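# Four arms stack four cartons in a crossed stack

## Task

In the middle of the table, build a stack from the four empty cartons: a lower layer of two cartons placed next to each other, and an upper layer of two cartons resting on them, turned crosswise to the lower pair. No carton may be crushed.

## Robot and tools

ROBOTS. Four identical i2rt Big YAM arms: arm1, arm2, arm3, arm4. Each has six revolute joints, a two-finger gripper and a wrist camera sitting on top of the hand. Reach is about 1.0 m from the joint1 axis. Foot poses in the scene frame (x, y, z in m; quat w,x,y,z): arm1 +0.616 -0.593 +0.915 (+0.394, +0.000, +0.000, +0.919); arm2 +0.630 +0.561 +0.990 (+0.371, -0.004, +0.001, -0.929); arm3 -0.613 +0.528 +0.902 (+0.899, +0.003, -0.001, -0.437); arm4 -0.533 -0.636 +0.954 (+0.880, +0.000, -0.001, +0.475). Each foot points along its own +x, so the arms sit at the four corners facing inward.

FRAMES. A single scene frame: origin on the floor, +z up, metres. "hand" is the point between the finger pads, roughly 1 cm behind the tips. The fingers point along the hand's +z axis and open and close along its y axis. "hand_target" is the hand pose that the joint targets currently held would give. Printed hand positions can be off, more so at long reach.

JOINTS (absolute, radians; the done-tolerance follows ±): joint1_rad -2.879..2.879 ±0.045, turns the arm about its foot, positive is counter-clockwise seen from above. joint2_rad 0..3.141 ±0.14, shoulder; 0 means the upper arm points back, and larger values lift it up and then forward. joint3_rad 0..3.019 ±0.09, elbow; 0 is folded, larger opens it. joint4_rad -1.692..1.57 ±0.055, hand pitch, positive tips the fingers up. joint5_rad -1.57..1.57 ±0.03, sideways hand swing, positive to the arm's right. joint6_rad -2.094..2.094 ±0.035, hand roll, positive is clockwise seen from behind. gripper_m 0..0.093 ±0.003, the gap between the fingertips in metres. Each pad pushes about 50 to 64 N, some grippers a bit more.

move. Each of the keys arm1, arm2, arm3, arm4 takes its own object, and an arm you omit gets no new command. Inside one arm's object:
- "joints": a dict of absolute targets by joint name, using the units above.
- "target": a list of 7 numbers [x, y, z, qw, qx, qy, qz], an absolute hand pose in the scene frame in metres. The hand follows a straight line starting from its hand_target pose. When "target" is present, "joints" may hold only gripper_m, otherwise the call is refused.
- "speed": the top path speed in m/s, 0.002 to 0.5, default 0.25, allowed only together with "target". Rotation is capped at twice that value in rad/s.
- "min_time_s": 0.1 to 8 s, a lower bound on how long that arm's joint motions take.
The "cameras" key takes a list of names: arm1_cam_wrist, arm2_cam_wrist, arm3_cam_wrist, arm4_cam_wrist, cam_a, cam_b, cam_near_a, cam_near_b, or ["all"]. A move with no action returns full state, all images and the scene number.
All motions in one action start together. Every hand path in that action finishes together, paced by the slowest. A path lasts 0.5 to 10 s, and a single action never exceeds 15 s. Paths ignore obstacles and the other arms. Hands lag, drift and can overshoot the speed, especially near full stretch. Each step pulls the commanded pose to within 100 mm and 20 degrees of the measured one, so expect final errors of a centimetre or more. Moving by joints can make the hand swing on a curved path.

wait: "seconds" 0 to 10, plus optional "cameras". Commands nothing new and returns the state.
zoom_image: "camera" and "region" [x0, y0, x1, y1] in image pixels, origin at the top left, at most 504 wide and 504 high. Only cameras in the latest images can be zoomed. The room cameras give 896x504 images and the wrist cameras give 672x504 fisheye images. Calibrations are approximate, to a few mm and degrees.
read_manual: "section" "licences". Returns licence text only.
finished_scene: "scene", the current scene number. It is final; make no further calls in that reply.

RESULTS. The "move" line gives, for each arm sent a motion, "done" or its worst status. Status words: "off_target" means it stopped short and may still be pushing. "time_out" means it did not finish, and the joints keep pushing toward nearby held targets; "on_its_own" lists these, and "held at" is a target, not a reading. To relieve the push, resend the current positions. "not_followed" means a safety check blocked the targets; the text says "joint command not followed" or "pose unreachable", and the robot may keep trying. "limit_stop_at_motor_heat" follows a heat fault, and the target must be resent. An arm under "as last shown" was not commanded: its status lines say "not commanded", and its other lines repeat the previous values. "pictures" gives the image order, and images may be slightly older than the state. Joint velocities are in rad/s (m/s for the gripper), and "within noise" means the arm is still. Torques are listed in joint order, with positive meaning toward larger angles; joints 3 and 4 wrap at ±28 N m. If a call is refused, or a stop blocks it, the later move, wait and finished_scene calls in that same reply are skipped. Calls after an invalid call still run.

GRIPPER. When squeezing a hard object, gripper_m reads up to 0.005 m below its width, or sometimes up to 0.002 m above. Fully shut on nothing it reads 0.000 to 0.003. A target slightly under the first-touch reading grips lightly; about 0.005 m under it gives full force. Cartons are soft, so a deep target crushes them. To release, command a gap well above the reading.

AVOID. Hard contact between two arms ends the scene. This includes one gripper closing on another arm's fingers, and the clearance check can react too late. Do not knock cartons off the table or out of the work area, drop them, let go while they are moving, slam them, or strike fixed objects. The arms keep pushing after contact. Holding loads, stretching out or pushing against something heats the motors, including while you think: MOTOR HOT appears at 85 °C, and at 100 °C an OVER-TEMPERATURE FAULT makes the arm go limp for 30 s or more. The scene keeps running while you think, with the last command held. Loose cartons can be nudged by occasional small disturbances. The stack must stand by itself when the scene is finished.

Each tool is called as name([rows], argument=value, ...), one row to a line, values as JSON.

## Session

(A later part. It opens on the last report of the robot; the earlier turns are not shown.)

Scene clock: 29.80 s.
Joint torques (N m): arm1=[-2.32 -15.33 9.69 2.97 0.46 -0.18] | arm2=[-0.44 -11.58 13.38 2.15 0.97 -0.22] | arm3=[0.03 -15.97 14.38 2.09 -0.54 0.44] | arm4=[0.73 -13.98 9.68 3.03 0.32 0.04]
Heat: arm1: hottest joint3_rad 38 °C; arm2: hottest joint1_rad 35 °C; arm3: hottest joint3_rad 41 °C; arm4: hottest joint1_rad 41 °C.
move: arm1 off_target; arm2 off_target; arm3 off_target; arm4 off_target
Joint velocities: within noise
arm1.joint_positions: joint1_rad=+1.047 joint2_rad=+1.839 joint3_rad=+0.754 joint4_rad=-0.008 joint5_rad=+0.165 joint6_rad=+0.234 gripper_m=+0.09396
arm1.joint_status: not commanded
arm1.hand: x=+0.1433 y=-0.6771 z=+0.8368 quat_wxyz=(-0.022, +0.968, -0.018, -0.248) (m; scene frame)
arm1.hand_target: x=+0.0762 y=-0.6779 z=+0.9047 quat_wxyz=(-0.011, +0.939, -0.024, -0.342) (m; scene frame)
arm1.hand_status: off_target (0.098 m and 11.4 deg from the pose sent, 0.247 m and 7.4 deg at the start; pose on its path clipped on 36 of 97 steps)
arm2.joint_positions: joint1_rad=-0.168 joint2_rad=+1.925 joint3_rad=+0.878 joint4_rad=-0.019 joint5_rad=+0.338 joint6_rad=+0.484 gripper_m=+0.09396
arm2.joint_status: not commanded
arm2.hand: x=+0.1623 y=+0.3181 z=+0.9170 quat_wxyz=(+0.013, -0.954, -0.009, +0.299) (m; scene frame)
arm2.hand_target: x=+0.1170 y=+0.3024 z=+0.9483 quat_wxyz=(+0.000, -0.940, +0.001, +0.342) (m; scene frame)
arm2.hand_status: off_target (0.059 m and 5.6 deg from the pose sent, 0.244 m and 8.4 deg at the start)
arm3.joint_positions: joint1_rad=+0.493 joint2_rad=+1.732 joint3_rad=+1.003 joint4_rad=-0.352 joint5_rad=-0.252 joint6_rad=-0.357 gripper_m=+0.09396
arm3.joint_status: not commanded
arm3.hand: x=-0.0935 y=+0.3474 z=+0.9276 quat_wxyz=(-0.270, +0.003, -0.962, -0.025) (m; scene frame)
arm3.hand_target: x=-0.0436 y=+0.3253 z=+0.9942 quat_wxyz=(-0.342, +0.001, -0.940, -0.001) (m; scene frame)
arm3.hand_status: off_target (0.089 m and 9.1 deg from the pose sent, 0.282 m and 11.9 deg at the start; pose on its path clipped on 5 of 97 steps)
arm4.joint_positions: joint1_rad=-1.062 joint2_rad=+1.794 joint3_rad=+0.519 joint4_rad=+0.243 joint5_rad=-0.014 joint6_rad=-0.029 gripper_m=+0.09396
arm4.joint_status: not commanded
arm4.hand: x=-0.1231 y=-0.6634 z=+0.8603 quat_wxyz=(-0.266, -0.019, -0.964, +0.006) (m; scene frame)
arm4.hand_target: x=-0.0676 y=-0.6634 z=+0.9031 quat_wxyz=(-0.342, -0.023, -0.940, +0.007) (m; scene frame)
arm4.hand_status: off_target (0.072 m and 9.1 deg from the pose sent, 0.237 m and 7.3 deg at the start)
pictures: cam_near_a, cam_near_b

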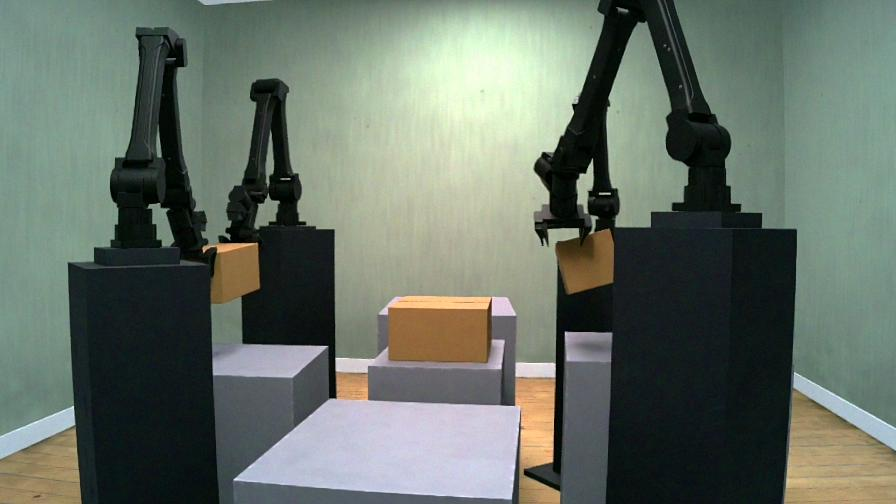

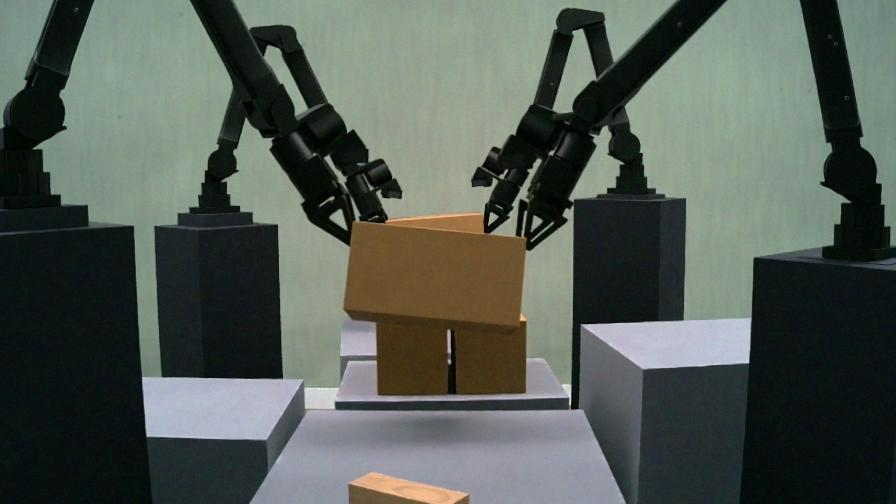

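move(arm2={"target":[0.083,0.30,0.955,0,0.9397,0,-0.3420],"speed":0.06}, arm3={"target":[-0.02,0.318,0.985,0.3420,0,0.9397,0],"speed":0.06}, cameras=["cam_near_b","cam_near_a","cam_b"])

Scene clock: 32.20 s.
Joint torques (N m): arm1=[-2.32 -15.33 9.69 2.93 0.45 -0.19] | arm2=[-3.6 -12.34 15.58 2.63 0.93 -0.51] | arm3=[0.32 -15.38 15.1 3.17 -0.49 0.61] | arm4=[0.91 -14.04 9.69 3.04 0.32 0.03]
Heat: arm1: hottest joint3_rad 39 °C; arm2: hottest joint1_rad 35 °C; arm3: hottest joint3_rad 41 °C; arm4: hottest joint1_rad 41 °C.
move: arm2 off_target; arm3 off_target
Joint velocities: within noise
arm1, arm4: as last shown
arm1.hand_target: x=+0.0761 y=-0.6779 z=+0.9047 quat_wxyz=(-0.011, +0.939, -0.024, -0.342) (m; scene frame)
arm2.joint_positions: joint1_rad=-0.168 joint2_rad=+1.936 joint3_rad=+0.928 joint4_rad=-0.080 joint5_rad=+0.325 joint6_rad=+0.484 gripper_m=+0.09396
arm2.joint_status: not commanded
arm2.hand: x=+0.1534 y=+0.3094 z=+0.9197 quat_wxyz=(+0.013, -0.958, -0.012, +0.287) (m; scene frame)
arm2.hand_target: x=+0.0898 y=+0.3049 z=+0.9604 quat_wxyz=(+0.003, -0.939, +0.001, +0.343) (m; scene frame)
arm2.hand_status: off_target (0.079 m and 7.0 deg from the pose sent, 0.090 m and 5.5 deg at the start)
arm3.joint_positions: joint1_rad=+0.493 joint2_rad=+1.747 joint3_rad=+1.004 joint4_rad=-0.369 joint5_rad=-0.254 joint6_rad=-0.372 gripper_m=+0.09396
arm3.joint_status: not commanded
arm3.hand: x=-0.0977 y=+0.3496 z=+0.9182 quat_wxyz=(-0.257, +0.009, -0.966, -0.030) (m; scene frame)
arm3.hand_target: x=-0.0368 y=+0.3245 z=+0.9872 quat_wxyz=(-0.342, +0.001, -0.940, -0.002) (m; scene frame)
arm3.hand_status: off_target (0.107 m and 10.8 deg from the pose sent, 0.098 m and 9.1 deg at the start; pose on its path clipped on 17 of 37 steps)
pictures: cam_b, cam_near_a, cam_near_b

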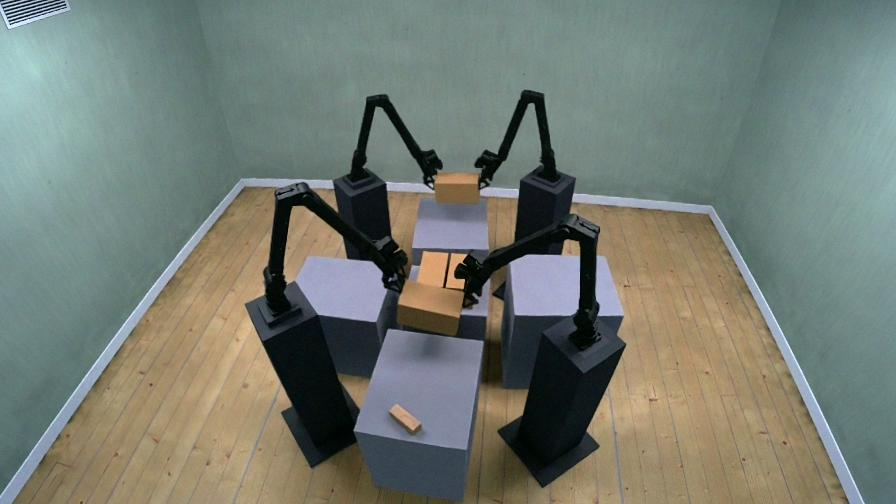

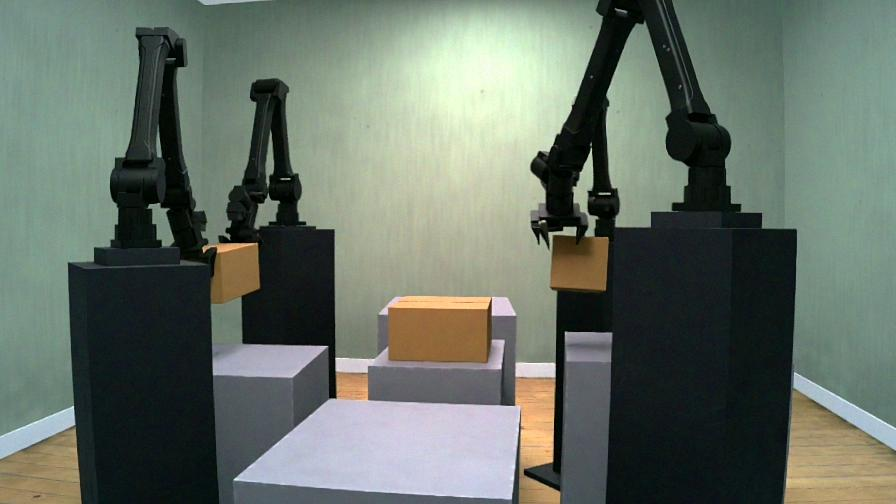

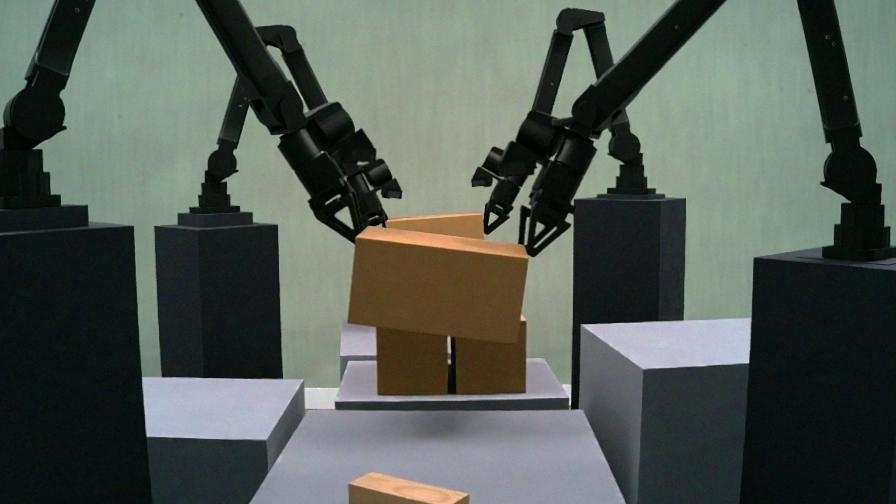

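move(arm2={"target":[0.085,0.30,0.985,0,0.9397,0,-0.3420],"speed":0.06}, arm3={"target":[-0.04,0.318,1.03,0.3420,0,0.9397,0],"speed":0.06}, cameras=["cam_near_b"])

Scene clock: 34.40 s.
Joint torques (N m): arm1=[-2.32 -15.33 9.68 2.95 0.45 -0.19] | arm2=[-2.73 -15.44 15.15 2.47 1.01 -0.46] | arm3=[0.15 -14.97 15.23 2.39 -0.49 0.49] | arm4=[0.97 -13.98 9.74 3.02 0.32 0.01]
Heat: arm1: hottest joint3_rad 39 °C; arm2: hottest joint3_rad 36 °C; arm3: hottest joint3_rad 42 °C; arm4: hottest joint1_rad 41 °C.
move: arm2 off_target; arm3 off_target
Joint velocities: within noise
arm1, arm4: as last shown
arm2.joint_positions: joint1_rad=-0.173 joint2_rad=+1.922 joint3_rad=+0.936 joint4_rad=-0.148 joint5_rad=+0.325 joint6_rad=+0.482 gripper_m=+0.09396
arm2.joint_status: not commanded
arm2.hand: x=+0.1585 y=+0.3155 z=+0.9221 quat_wxyz=(+0.026, -0.963, -0.015, +0.268) (m; scene frame)
arm2.hand_target: x=+0.0927 y=+0.3053 z=+0.9900 quat_wxyz=(+0.003, -0.939, +0.001, +0.343) (m; scene frame)
arm2.hand_status: off_target (0.098 m and 9.5 deg from the pose sent, 0.095 m and 6.9 deg at the start)
arm3.joint_positions: joint1_rad=+0.482 joint2_rad=+1.659 joint3_rad=+1.037 joint4_rad=-0.461 joint5_rad=-0.260 joint6_rad=-0.373 gripper_m=+0.09396
arm3.joint_status: not commanded
arm3.hand: x=-0.0965 y=+0.3438 z=+0.9678 quat_wxyz=(-0.271, +0.007, -0.962, -0.025) (m; scene frame)
arm3.hand_target: x=-0.0491 y=+0.3214 z=+1.0339 quat_wxyz=(-0.342, +0.001, -0.940, -0.001) (m; scene frame)
arm3.hand_status: off_target (0.088 m and 9.1 deg from the pose sent, 0.130 m and 10.8 deg at the start; pose on its path clipped on 20 of 42 steps)
pictures: cam_near_b

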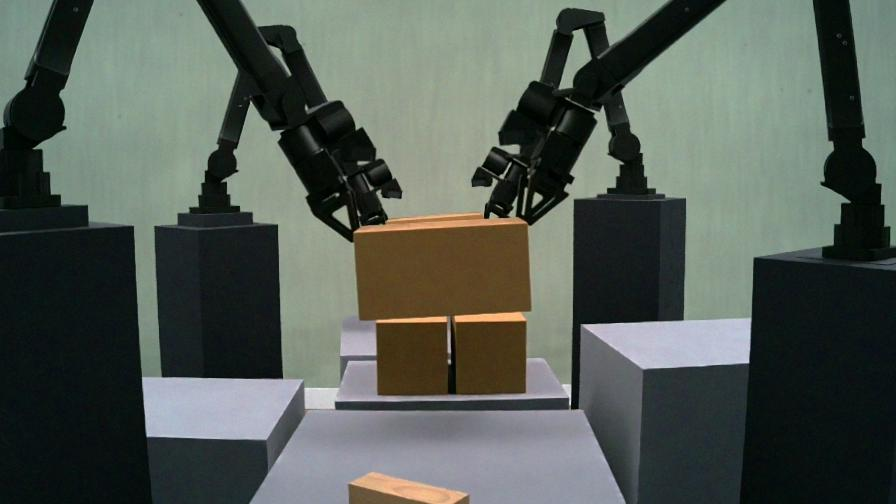

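move(arm2={"target":[0.068,0.15,0.985,0,0.9397,0,-0.3420],"speed":0.07}, arm3={"target":[-0.06,0.166,1.025,0.3420,0,0.9397,0],"speed":0.07}, cameras=["cam_near_b","cam_near_a"])

Scene clock: 38.50 s.
Joint torques (N m): arm1=[-2.37 -15.33 9.68 2.93 0.46 -0.18] | arm2=[-4.19 -14.56 16.99 2.3 1.75 -0.35] | arm3=[1.96 -15.74 16.12 2.39 -1.3 0.59] | arm4=[0.79 -14.04 9.72 3.06 0.33 0.01]
Heat: arm1: hottest joint3_rad 40 °C; arm2: hottest joint3_rad 37 °C; arm3: hottest joint3_rad 44 °C; arm4: hottest joint1_rad 41 °C.
move: arm2 off_target; arm3 off_target
Joint velocities: within noise
arm1, arm4: as last shown
arm2.joint_positions: joint1_rad=+0.037 joint2_rad=+2.075 joint3_rad=+1.299 joint4_rad=-0.376 joint5_rad=+0.414 joint6_rad=+0.655 gripper_m=+0.09396
arm2.joint_status: not commanded
arm2.hand: x=+0.1370 y=+0.1591 z=+0.9429 quat_wxyz=(+0.015, -0.957, -0.025, +0.289) (m; scene frame)
arm2.hand_target: x=+0.0745 y=+0.1564 z=+0.9892 quat_wxyz=(+0.002, -0.939, +0.001, +0.343) (m; scene frame)
arm2.hand_status: off_target (0.081 m and 7.2 deg from the pose sent, 0.199 m and 9.5 deg at the start)
arm3.joint_positions: joint1_rad=+0.199 joint2_rad=+1.799 joint3_rad=+1.241 joint4_rad=-0.597 joint5_rad=-0.398 joint6_rad=-0.608 gripper_m=+0.09396
arm3.joint_status: not commanded
arm3.hand: x=-0.1192 y=+0.1941 z=+0.9697 quat_wxyz=(-0.280, -0.007, -0.959, -0.031) (m; scene frame)
arm3.hand_target: x=-0.0685 y=+0.1724 z=+1.0294 quat_wxyz=(-0.343, +0.001, -0.939, -0.001) (m; scene frame)
arm3.hand_status: off_target (0.086 m and 8.3 deg from the pose sent, 0.190 m and 9.0 deg at the start)
pictures: cam_near_a, cam_near_b

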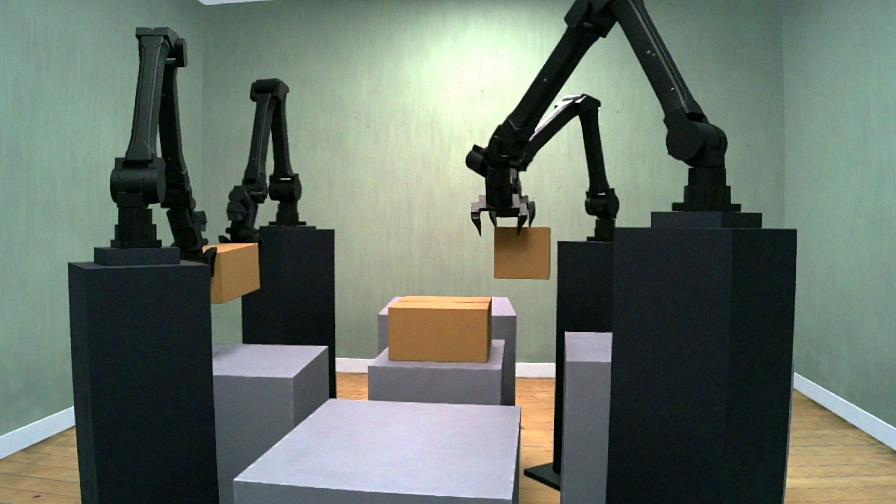

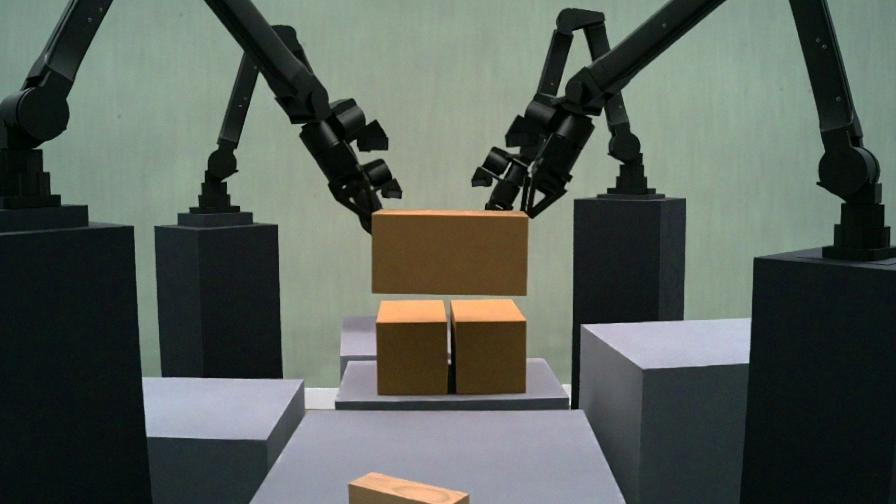

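move(arm2={"target":[0.07,0.022,0.965,0,0.9397,0,-0.3420],"speed":0.07}, arm3={"target":[-0.064,0.038,0.998,0.3420,0,0.9397,0],"speed":0.07}, cameras=["cam_near_b","cam_near_a"])

Scene clock: 41.83 s.
Joint torques (N m): arm1=[-2.26 -15.38 9.68 2.93 0.46 -0.18] | arm2=[-5.54 -17.44 15.39 1.69 1.78 -0.26] | arm3=[2.2 -19.72 15.91 2.24 -1.52 0.55] | arm4=[1.14 -14.04 9.69 3.02 0.32 0.03]
Heat: arm1: hottest joint3_rad 41 °C; arm2: hottest joint3_rad 38 °C; arm3: hottest joint3_rad 46 °C; arm4: hottest joint1_rad 41 °C.
move: arm2 off_target; arm3 off_target
Joint velocities: within noise
arm1, arm4: as last shown
arm2.joint_positions: joint1_rad=+0.191 joint2_rad=+2.300 joint3_rad=+1.722 joint4_rad=-0.570 joint5_rad=+0.479 joint6_rad=+0.775 gripper_m=+0.09396
arm2.joint_status: not commanded
arm2.hand: x=+0.1342 y=+0.0075 z=+0.9453 quat_wxyz=(-0.004, -0.949, -0.033, +0.313) (m; scene frame)
arm2.hand_target: x=+0.0746 y=+0.0272 z=+0.9668 quat_wxyz=(+0.001, -0.940, +0.000, +0.342) (m; scene frame)
arm2.hand_status: off_target (0.069 m and 5.2 deg from the pose sent, 0.154 m and 7.2 deg at the start)
arm3.joint_positions: joint1_rad=+0.041 joint2_rad=+2.051 joint3_rad=+1.553 joint4_rad=-0.721 joint5_rad=-0.475 joint6_rad=-0.753 gripper_m=+0.09396
arm3.joint_status: not commanded
arm3.hand: x=-0.1173 y=+0.0685 z=+0.9388 quat_wxyz=(-0.286, -0.013, -0.957, -0.039) (m; scene frame)
arm3.hand_target: x=-0.0713 y=+0.0456 z=+1.0019 quat_wxyz=(-0.343, +0.001, -0.939, -0.001) (m; scene frame)
arm3.hand_status: off_target (0.085 m and 8.2 deg from the pose sent, 0.168 m and 8.3 deg at the start)
pictures: cam_near_a, cam_near_b

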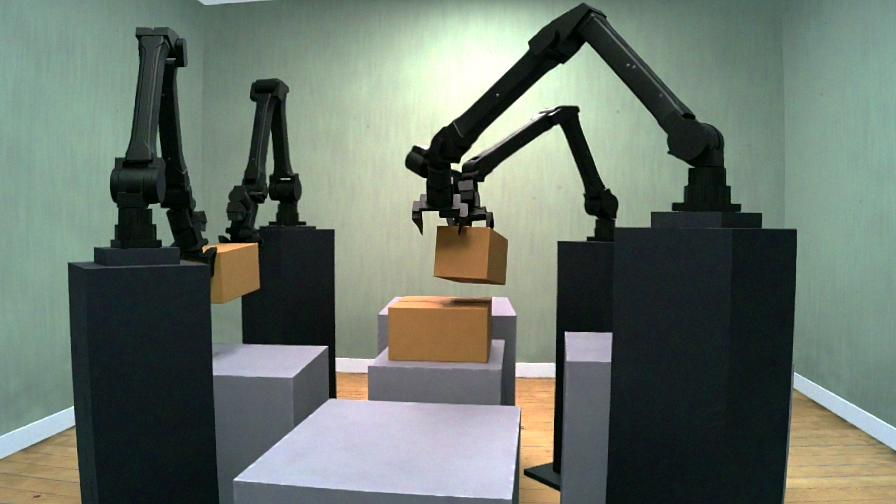

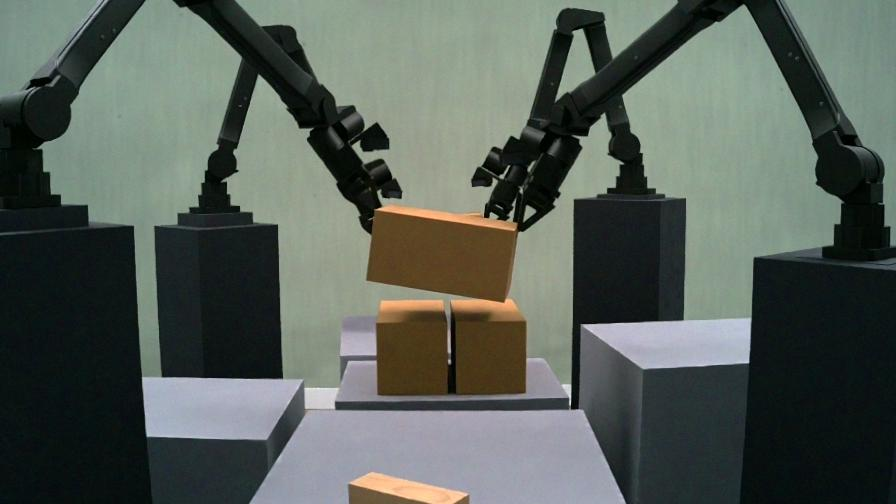

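move(arm2={"target":[0.07,0.058,0.962,0.0171,0.9385,0.047,-0.3416],"speed":0.05}, arm3={"target":[-0.064,0.018,1.018,0.3416,-0.047,0.9385,0.0171],"speed":0.05}, cameras=["cam_near_b","cam_near_a","cam_b"])

Scene clock: 45.10 s.
Joint torques (N m): arm1=[-2.26 -15.33 9.68 2.93 0.45 -0.19] | arm2=[-2.61 -22.83 11.32 4.26 1.07 -0.63] | arm3=[4.72 -18.2 12.51 1.32 -1.57 0.4] | arm4=[0.73 -13.92 9.69 3.02 0.32 0.01]
Heat: arm1: hottest joint3_rad 42 °C; arm2: hottest joint3_rad 39 °C; arm3: hottest joint3_rad 47 °C; arm4: hottest joint1_rad 41 °C.
move: arm2 off_target; arm3 off_target
Joint velocities: within noise
arm1, arm4: as last shown
arm2.joint_positions: joint1_rad=+0.118 joint2_rad=+2.301 joint3_rad=+1.586 joint4_rad=-0.481 joint5_rad=+0.431 joint6_rad=+0.671 gripper_m=+0.09396
arm2.joint_status: not commanded
arm2.hand: x=+0.1265 y=+0.0710 z=+0.8954 quat_wxyz=(+0.023, -0.958, -0.059, +0.281) (m; scene frame)
arm2.hand_target: x=+0.0744 y=+0.0633 z=+0.9645 quat_wxyz=(-0.013, -0.938, -0.045, +0.342) (m; scene frame)
arm2.hand_status: off_target (0.088 m and 8.7 deg from the pose sent, 0.083 m and 4.1 deg at the start)
arm3.joint_positions: joint1_rad=-0.020 joint2_rad=+2.083 joint3_rad=+1.791 joint4_rad=-0.863 joint5_rad=-0.530 joint6_rad=-0.865 gripper_m=+0.09396
arm3.joint_status: not commanded
arm3.hand: x=-0.1083 y=+0.0029 z=+1.0132 quat_wxyz=(-0.326, +0.025, -0.945, -0.007) (m; scene frame)
arm3.hand_target: x=-0.0667 y=+0.0208 z=+1.0182 quat_wxyz=(-0.342, +0.047, -0.938, -0.017) (m; scene frame)
arm3.hand_status: off_target (0.047 m and 3.4 deg from the pose sent, 0.108 m and 9.9 deg at the start)
pictures: cam_b, cam_near_a, cam_near_b

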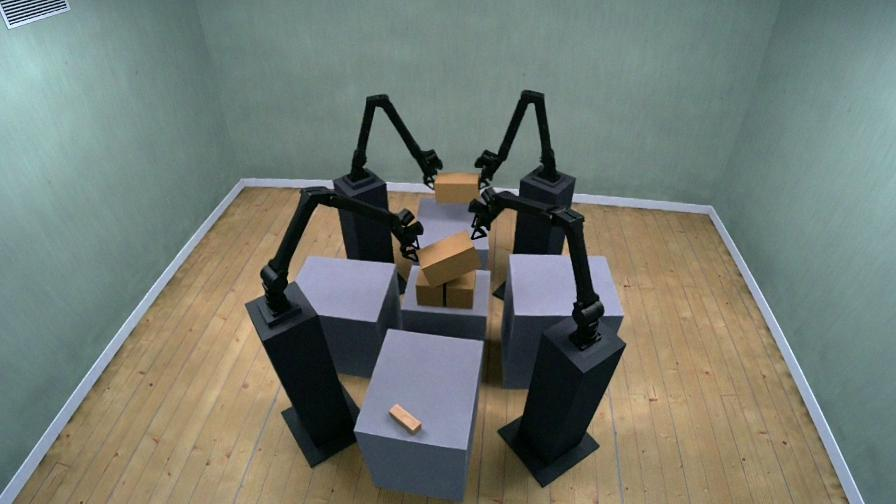

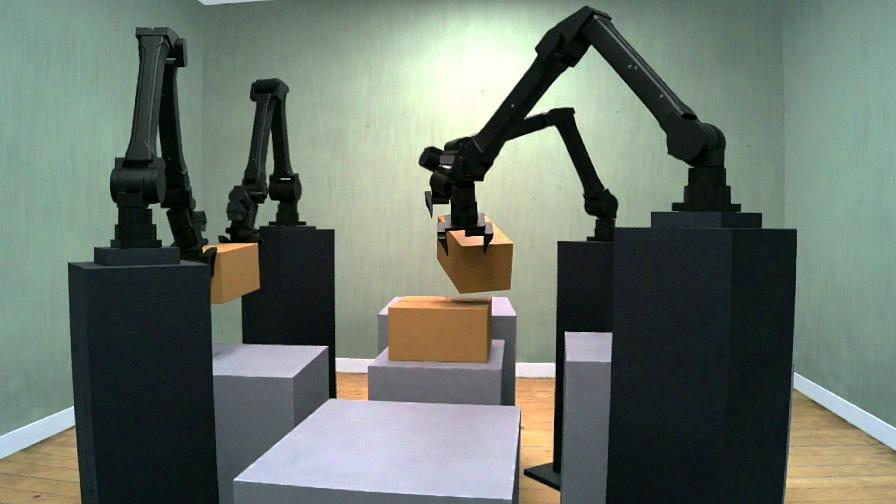

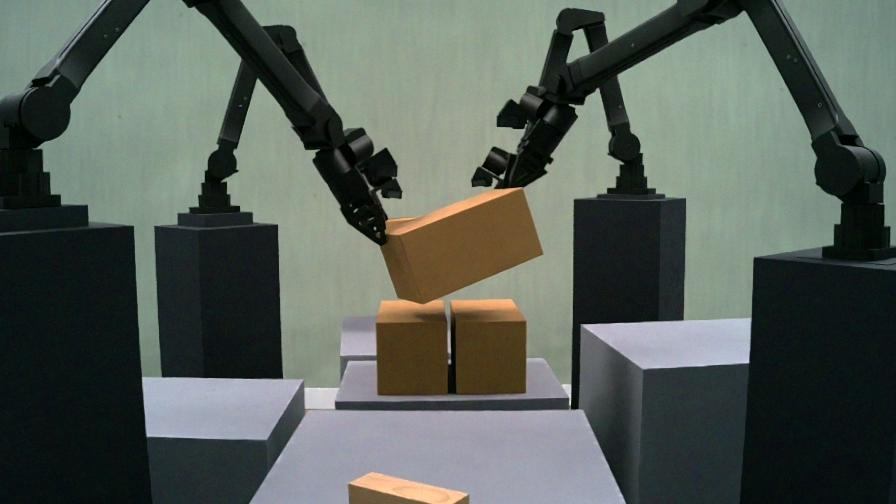

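move(arm2={"target":[0.075,0.038,0.978,0,0.9397,0,-0.3420],"speed":0.05}, arm3={"target":[-0.067,0.035,0.998,0.3420,0,0.9397,0],"speed":0.05}, cameras=["cam_near_b","cam_near_a"])

Scene clock: 48.20 s.
Joint torques (N m): arm1=[-2.32 -15.44 9.66 2.95 0.45 -0.19] | arm2=[-0.03 -21.01 16.77 1.87 1.08 -0.21] | arm3=[6.18 -21.48 8.79 1.84 -1.3 0.43] | arm4=[1.03 -13.92 9.7 3.06 0.31 0.03]
Heat: arm1: hottest joint3_rad 43 °C; arm2: hottest joint2_rad 39 °C; arm3: hottest joint3_rad 47 °C; arm4: hottest joint1_rad 41 °C.
move: arm2 off_target; arm3 off_target
Joint velocities: within noise
arm1, arm4: as last shown
arm2.joint_positions: joint1_rad=+0.123 joint2_rad=+2.301 joint3_rad=+1.597 joint4_rad=-0.548 joint5_rad=+0.495 joint6_rad=+0.768 gripper_m=+0.09396
arm2.joint_status: not commanded
arm2.hand: x=+0.1283 y=+0.0833 z=+0.8988 quat_wxyz=(+0.051, -0.957, -0.016, +0.286) (m; scene frame)
arm2.hand_target: x=+0.0846 y=+0.0478 z=+0.9783 quat_wxyz=(+0.001, -0.939, +0.001, +0.343) (m; scene frame)
arm2.hand_status: off_target (0.106 m and 9.1 deg from the pose sent, 0.103 m and 10.3 deg at the start; pose on its path clipped on 31 of 52 steps)
arm3.joint_positions: joint1_rad=-0.016 joint2_rad=+2.083 joint3_rad=+1.694 joint4_rad=-0.726 joint5_rad=-0.481 joint6_rad=-0.750 gripper_m=+0.09396
arm3.joint_status: not commanded
arm3.hand: x=-0.1139 y=+0.0024 z=+0.9783 quat_wxyz=(-0.321, -0.028, -0.947, +0.005) (m; scene frame)
arm3.hand_target: x=-0.0700 y=+0.0364 z=+0.9980 quat_wxyz=(-0.342, +0.000, -0.940, -0.001) (m; scene frame)
arm3.hand_status: off_target (0.060 m and 4.1 deg from the pose sent, 0.055 m and 3.5 deg at the start)
pictures: cam_near_a, cam_near_b

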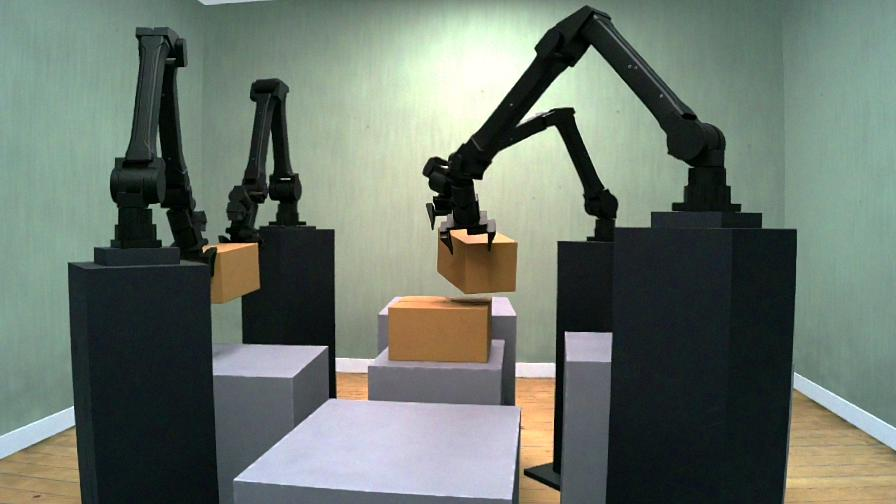

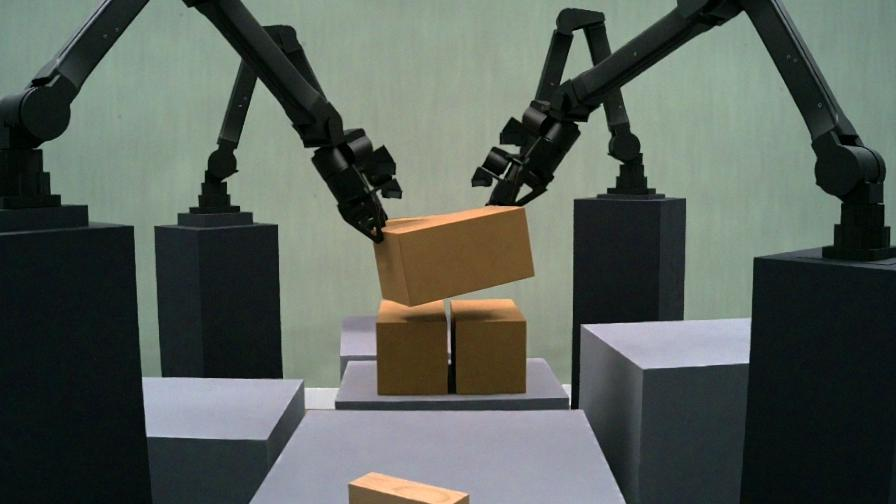

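move(arm2={"target":[0.095,0.022,0.982,0,0.9397,0,-0.3420],"speed":0.04}, arm3={"target":[-0.078,0.055,0.988,0.3420,0,0.9397,0],"speed":0.04}, cameras=["cam_near_b","cam_near_a"])

Scene clock: 50.80 s.
Joint torques (N m): arm1=[-2.32 -15.38 9.69 2.93 0.45 -0.19] | arm2=[-2.43 -20.6 15.5 1.59 1.31 -0.21] | arm3=[4.6 -21.3 9.48 2.33 -1.16 0.51] | arm4=[0.97 -14.15 9.7 3.1 0.35 0.03]
Heat: arm1: hottest joint3_rad 43 °C; arm2: hottest joint3_rad 40 °C; arm3: hottest joint3_rad 47 °C; arm4: hottest joint1_rad 41 °C.
move: arm2 off_target; arm3 off_target
Joint velocities: within noise
arm1, arm4: as last shown
arm2.joint_positions: joint1_rad=+0.179 joint2_rad=+2.295 joint3_rad=+1.655 joint4_rad=-0.586 joint5_rad=+0.506 joint6_rad=+0.798 gripper_m=+0.09396
arm2.joint_status: not commanded
arm2.hand: x=+0.1431 y=+0.0417 z=+0.9227 quat_wxyz=(+0.032, -0.953, -0.024, +0.299) (m; scene frame)
arm2.hand_target: x=+0.0990 y=+0.0272 z=+0.9846 quat_wxyz=(+0.001, -0.939, +0.001, +0.343) (m; scene frame)
arm2.hand_status: off_target (0.079 m and 6.9 deg from the pose sent, 0.109 m and 9.1 deg at the start; pose on its path clipped on 2 of 42 steps)
arm3.joint_positions: joint1_rad=+0.013 joint2_rad=+2.049 joint3_rad=+1.576 joint4_rad=-0.676 joint5_rad=-0.481 joint6_rad=-0.745 gripper_m=+0.09396
arm3.joint_status: not commanded
arm3.hand: x=-0.1181 y=+0.0410 z=+0.9542 quat_wxyz=(-0.310, -0.021, -0.950, -0.013) (m; scene frame)
arm3.hand_target: x=-0.0803 y=+0.0569 z=+0.9885 quat_wxyz=(-0.342, +0.001, -0.940, -0.002) (m; scene frame)
arm3.hand_status: off_target (0.054 m and 4.7 deg from the pose sent, 0.064 m and 4.1 deg at the start)
pictures: cam_near_a, cam_near_b

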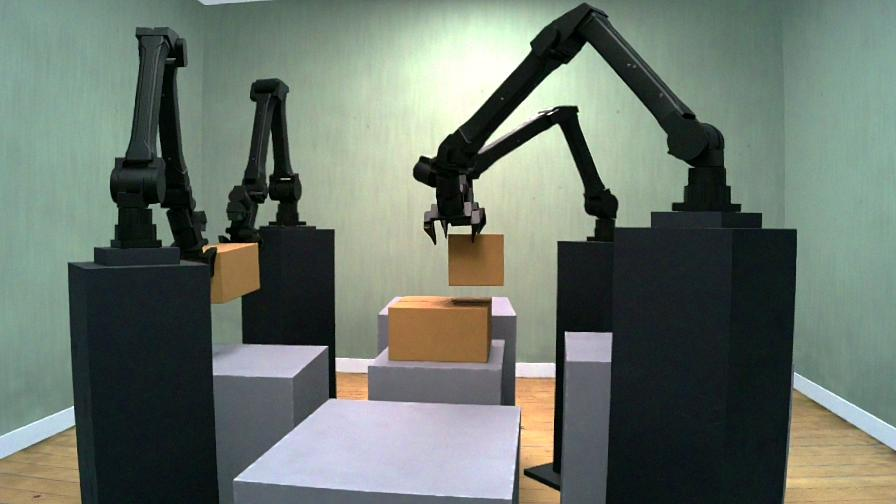

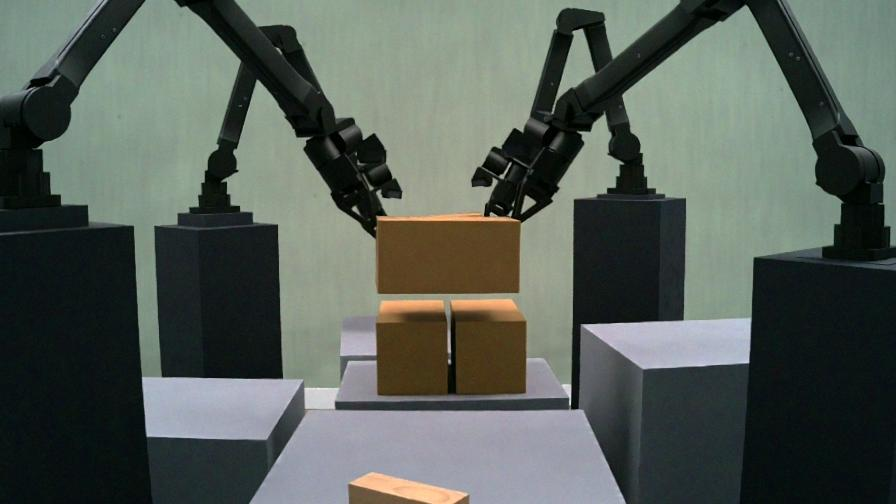

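move(arm2={"target":[0.099,0.020,0.925,0,0.9397,0,-0.3420],"speed":0.04}, arm3={"target":[-0.080,0.050,0.929,0.3420,0,0.9397,0],"speed":0.04}, cameras=["cam_near_b","cam_near_a"])

Scene clock: 53.60 s.
Joint torques (N m): arm1=[-2.32 -15.38 9.69 2.95 0.45 -0.19] | arm2=[-1.49 -17.85 14.39 3.08 1.25 -0.22] | arm3=[3.9 -19.14 9.21 2.36 -1.22 0.42] | arm4=[1.08 -14.39 9.68 3 0.32 0.03]
Heat: arm1: hottest joint3_rad 44 °C; arm2: hottest joint2_rad 40 °C; arm3: hottest joint3_rad 47 °C; arm4: hottest joint1_rad 41 °C.
move: arm2 off_target; arm3 off_target
Joint velocities: within noise
arm1.joint_positions: joint1_rad=+1.047 joint2_rad=+1.839 joint3_rad=+0.754 joint4_rad=-0.008 joint5_rad=+0.165 joint6_rad=+0.234 gripper_m=+0.09396
arm1.joint_status: not commanded
arm1.hand: x=+0.1433 y=-0.6771 z=+0.8368 quat_wxyz=(-0.022, +0.968, -0.018, -0.248) (m; scene frame)
arm1.hand_target: x=+0.0761 y=-0.6779 z=+0.9047 quat_wxyz=(-0.011, +0.939, -0.024, -0.342) (m; scene frame)
arm1.hand_status: not commanded
arm2.joint_positions: joint1_rad=+0.186 joint2_rad=+2.339 joint3_rad=+1.655 joint4_rad=-0.528 joint5_rad=+0.510 joint6_rad=+0.803 gripper_m=+0.09396
arm2.joint_status: not commanded
arm2.hand: x=+0.1446 y=+0.0364 z=+0.8972 quat_wxyz=(+0.027, -0.952, -0.023, +0.305) (m; scene frame)
arm2.hand_target: x=+0.1021 y=+0.0241 z=+0.9277 quat_wxyz=(+0.001, -0.940, +0.000, +0.342) (m; scene frame)
arm2.hand_status: off_target (0.056 m and 6.0 deg from the pose sent, 0.049 m and 7.0 deg at the start)
arm3.joint_positions: joint1_rad=+0.013 joint2_rad=+2.100 joint3_rad=+1.535 joint4_rad=-0.561 joint5_rad=-0.481 joint6_rad=-0.745 gripper_m=+0.09396
arm3.joint_status: not commanded
arm3.hand: x=-0.1163 y=+0.0393 z=+0.9136 quat_wxyz=(-0.317, -0.018, -0.948, -0.005) (m; scene frame)
arm3.hand_target: x=-0.0817 y=+0.0516 z=+0.9298 quat_wxyz=(-0.342, +0.000, -0.940, -0.001) (m; scene frame)
arm3.hand_status: off_target (0.041 m and 3.6 deg from the pose sent, 0.046 m and 4.8 deg at the start)
arm4.joint_positions: joint1_rad=-1.062 joint2_rad=+1.794 joint3_rad=+0.519 joint4_rad=+0.243 joint5_rad=-0.014 joint6_rad=-0.029 gripper_m=+0.09396
arm4.joint_status: not commanded
arm4.hand: x=-0.1231 y=-0.6634 z=+0.8603 quat_wxyz=(-0.266, -0.019, -0.964, +0.006) (m; scene frame)
arm4.hand_target: x=-0.0676 y=-0.6634 z=+0.9031 quat_wxyz=(-0.342, -0.023, -0.940, +0.007) (m; scene frame)
arm4.hand_status: not commanded
pictures: cam_near_a, cam_near_b

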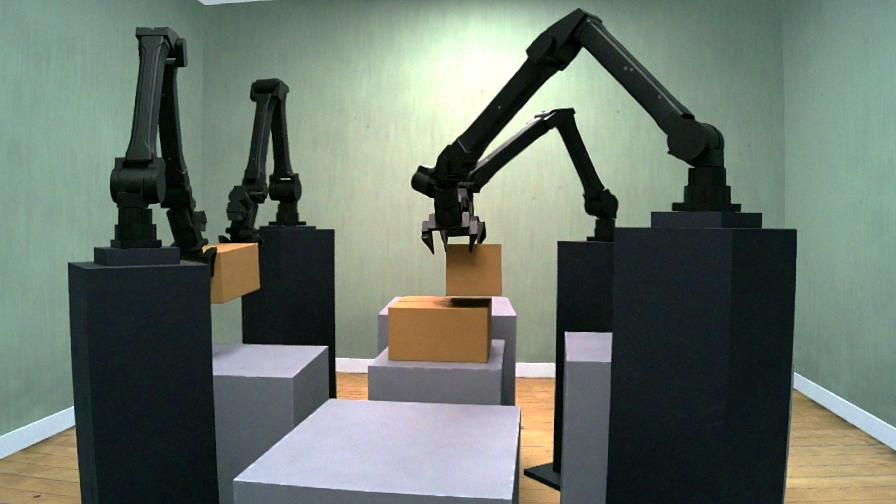

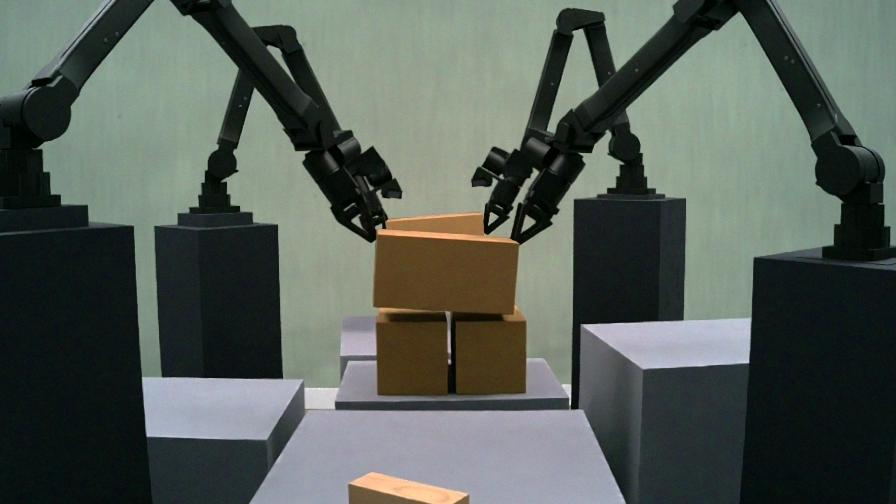

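move(arm2={"target":[0.102,0.020,0.895,0,0.9397,0,-0.3420],"speed":0.04}, arm3={"target":[-0.082,0.050,0.912,0.3420,0,0.9397,0],"speed":0.04}, cameras=["cam_near_b","cam_near_a"])

Scene clock: 55.43 s.
Joint torques (N m): arm1=[-2.32 -15.33 9.69 2.93 0.45 -0.19] | arm2=[-1.85 -18.73 13.87 2.82 1.19 -0.18] | arm3=[3.78 -19.25 9.03 2.19 -1.13 0.4] | arm4=[0.91 -14.15 9.68 2.97 0.32 0.02]
Heat: arm1: hottest joint3_rad 44 °C; arm2: hottest joint2_rad 40 °C; arm3: hottest joint3_rad 48 °C; arm4: hottest joint1_rad 41 °C.
move: arm2 off_target; arm3 off_target
Joint velocities: within noise
arm1, arm4: as last shown
arm2.joint_positions: joint1_rad=+0.186 joint2_rad=+2.389 joint3_rad=+1.655 joint4_rad=-0.478 joint5_rad=+0.513 joint6_rad=+0.804 gripper_m=+0.09396
arm2.joint_status: not commanded
arm2.hand: x=+0.1451 y=+0.0376 z=+0.8675 quat_wxyz=(+0.027, -0.951, -0.022, +0.306) (m; scene frame)
arm2.hand_target: x=+0.1048 y=+0.0237 z=+0.8976 quat_wxyz=(+0.001, -0.940, +0.000, +0.342) (m; scene frame)
arm2.hand_status: off_target (0.054 m and 5.9 deg from the pose sent, 0.046 m and 6.0 deg at the start)
arm3.joint_positions: joint1_rad=+0.013 joint2_rad=+2.117 joint3_rad=+1.522 joint4_rad=-0.523 joint5_rad=-0.484 joint6_rad=-0.745 gripper_m=+0.09396
arm3.joint_status: not commanded
arm3.hand: x=-0.1156 y=+0.0392 z=+0.9008 quat_wxyz=(-0.321, -0.016, -0.947, -0.002) (m; scene frame)
arm3.hand_target: x=-0.0834 y=+0.0513 z=+0.9127 quat_wxyz=(-0.342, +0.000, -0.940, -0.001) (m; scene frame)
arm3.hand_status: off_target (0.037 m and 3.2 deg from the pose sent, 0.036 m and 3.6 deg at the start)
pictures: cam_near_a, cam_near_b

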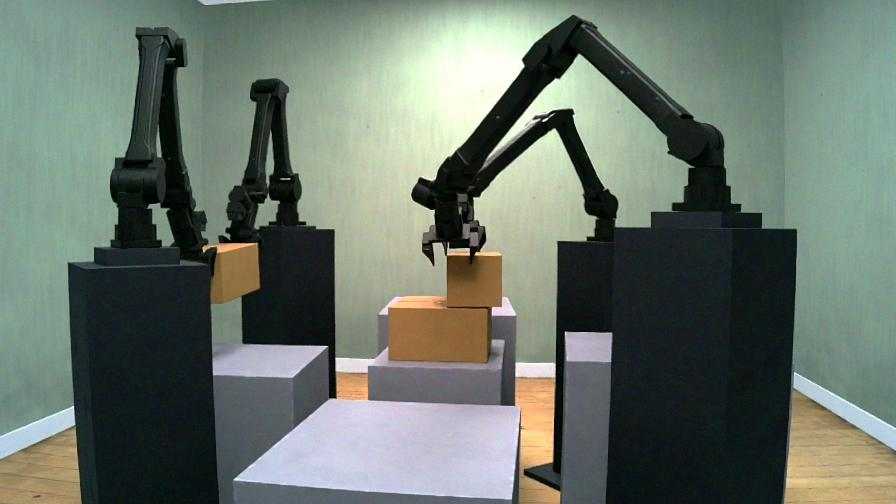

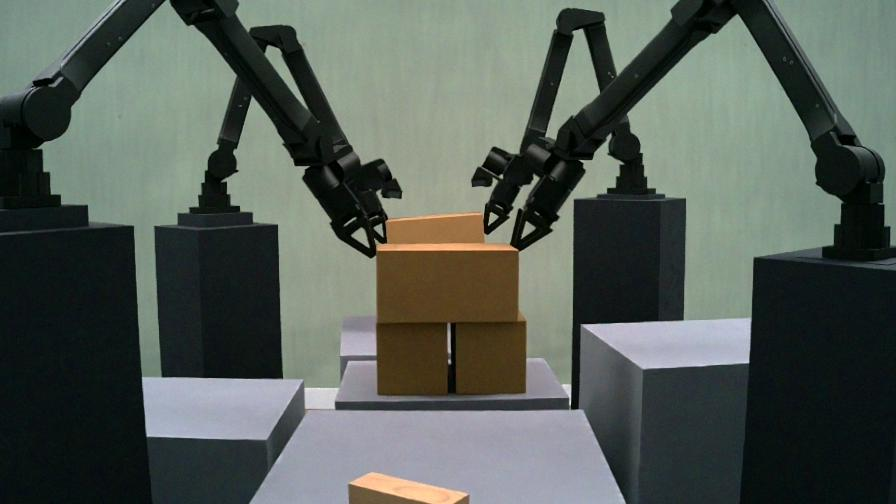

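move(arm2={"target":[0.21,0.030,0.89,0,0.9397,0,-0.3420],"speed":0.06}, arm3={"target":[-0.19,0.045,0.92,0.3420,0,0.9397,0],"speed":0.06}, arm1={"target":[0.074,-0.60,0.955,0,0.9397,0,-0.3420],"speed":0.08}, arm4={"target":[-0.070,-0.60,0.925,0.3420,0,0.9397,0],"speed":0.08}, cameras=["cam_near_b","cam_near_a"])

Scene clock: 58.73 s.
Joint torques (N m): arm1=[-1.73 -13.39 10.21 3.12 -0.13 0.08] | arm2=[1.44 -19.25 6.42 1.89 0.65 0.07] | arm3=[-0.56 -19.14 7.06 0.8 -0.61 0.06] | arm4=[0.73 -13.68 10.71 3.3 0.34 0.09]
Heat: arm1: hottest joint3_rad 45 °C; arm2: hottest joint2_rad 40 °C; arm3: hottest joint3_rad 47 °C; arm4: hottest joint1_rad 41 °C.
move: arm1 off_target; arm2 off_target; arm3 off_target; arm4 off_target
Joint velocities: within noise
arm1.joint_positions: joint1_rad=+0.846 joint2_rad=+1.667 joint3_rad=+0.749 joint4_rad=-0.138 joint5_rad=+0.019 joint6_rad=+0.014 gripper_m=+0.09396
arm1.joint_status: not commanded
arm1.hand: x=+0.1361 y=-0.6063 z=+0.8965 quat_wxyz=(-0.002, +0.967, +0.008, -0.255) (m; scene frame)
arm1.hand_target: x=+0.0811 y=-0.5994 z=+0.9589 quat_wxyz=(-0.001, +0.940, +0.000, -0.342) (m; scene frame)
arm1.hand_status: off_target (0.086 m and 10.5 deg from the pose sent, 0.157 m and 11.7 deg at the start)
arm2.joint_positions: joint1_rad=+0.279 joint2_rad=+2.313 joint3_rad=+1.486 joint4_rad=-0.394 joint5_rad=+0.579 joint6_rad=+0.917 gripper_m=+0.09396
arm2.joint_status: not commanded
arm2.hand: x=+0.2104 y=+0.0400 z=+0.8702 quat_wxyz=(+0.019, -0.944, -0.007, +0.330) (m; scene frame)
arm2.hand_target: x=+0.2102 y=+0.0301 z=+0.8898 quat_wxyz=(+0.000, -0.940, +0.000, +0.342) (m; scene frame)
arm2.hand_status: off_target (0.022 m and 2.7 deg from the pose sent, 0.069 m and 5.9 deg at the start)
arm3.joint_positions: joint1_rad=-0.081 joint2_rad=+2.009 joint3_rad=+1.346 joint4_rad=-0.499 joint5_rad=-0.561 joint6_rad=-0.863 gripper_m=+0.09396
arm3.joint_status: not commanded
arm3.hand: x=-0.1868 y=+0.0514 z=+0.9071 quat_wxyz=(-0.335, -0.002, -0.942, -0.010) (m; scene frame)
arm3.hand_target: x=-0.1900 y=+0.0451 z=+0.9198 quat_wxyz=(-0.342, +0.000, -0.940, +0.000) (m; scene frame)
arm3.hand_status: off_target (0.015 m and 1.4 deg from the pose sent, 0.077 m and 3.2 deg at the start)
arm4.joint_positions: joint1_rad=-0.895 joint2_rad=+1.703 joint3_rad=+0.503 joint4_rad=+0.147 joint5_rad=+0.060 joint6_rad=+0.054 gripper_m=+0.09396
arm4.joint_status: not commanded
arm4.hand: x=-0.1333 y=-0.6089 z=+0.8797 quat_wxyz=(-0.258, +0.012, -0.966, +0.009) (m; scene frame)
arm4.hand_target: x=-0.0754 y=-0.6002 z=+0.9284 quat_wxyz=(-0.341, +0.000, -0.940, -0.002) (m; scene frame)
arm4.hand_status: off_target (0.078 m and 10.3 deg from the pose sent, 0.105 m and 9.4 deg at the start)
pictures: cam_near_a, cam_near_b

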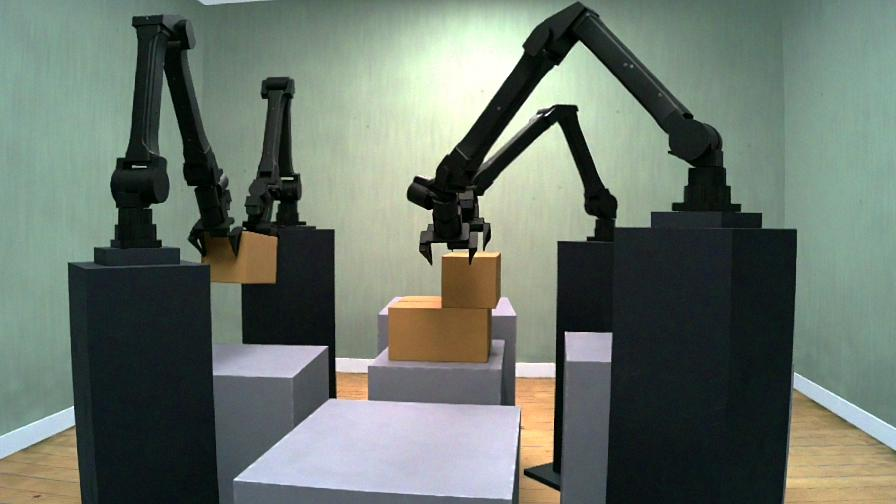

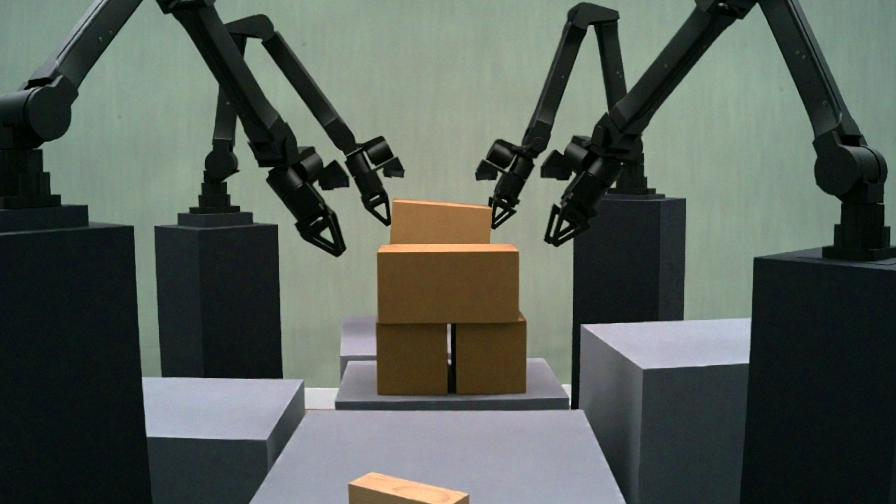

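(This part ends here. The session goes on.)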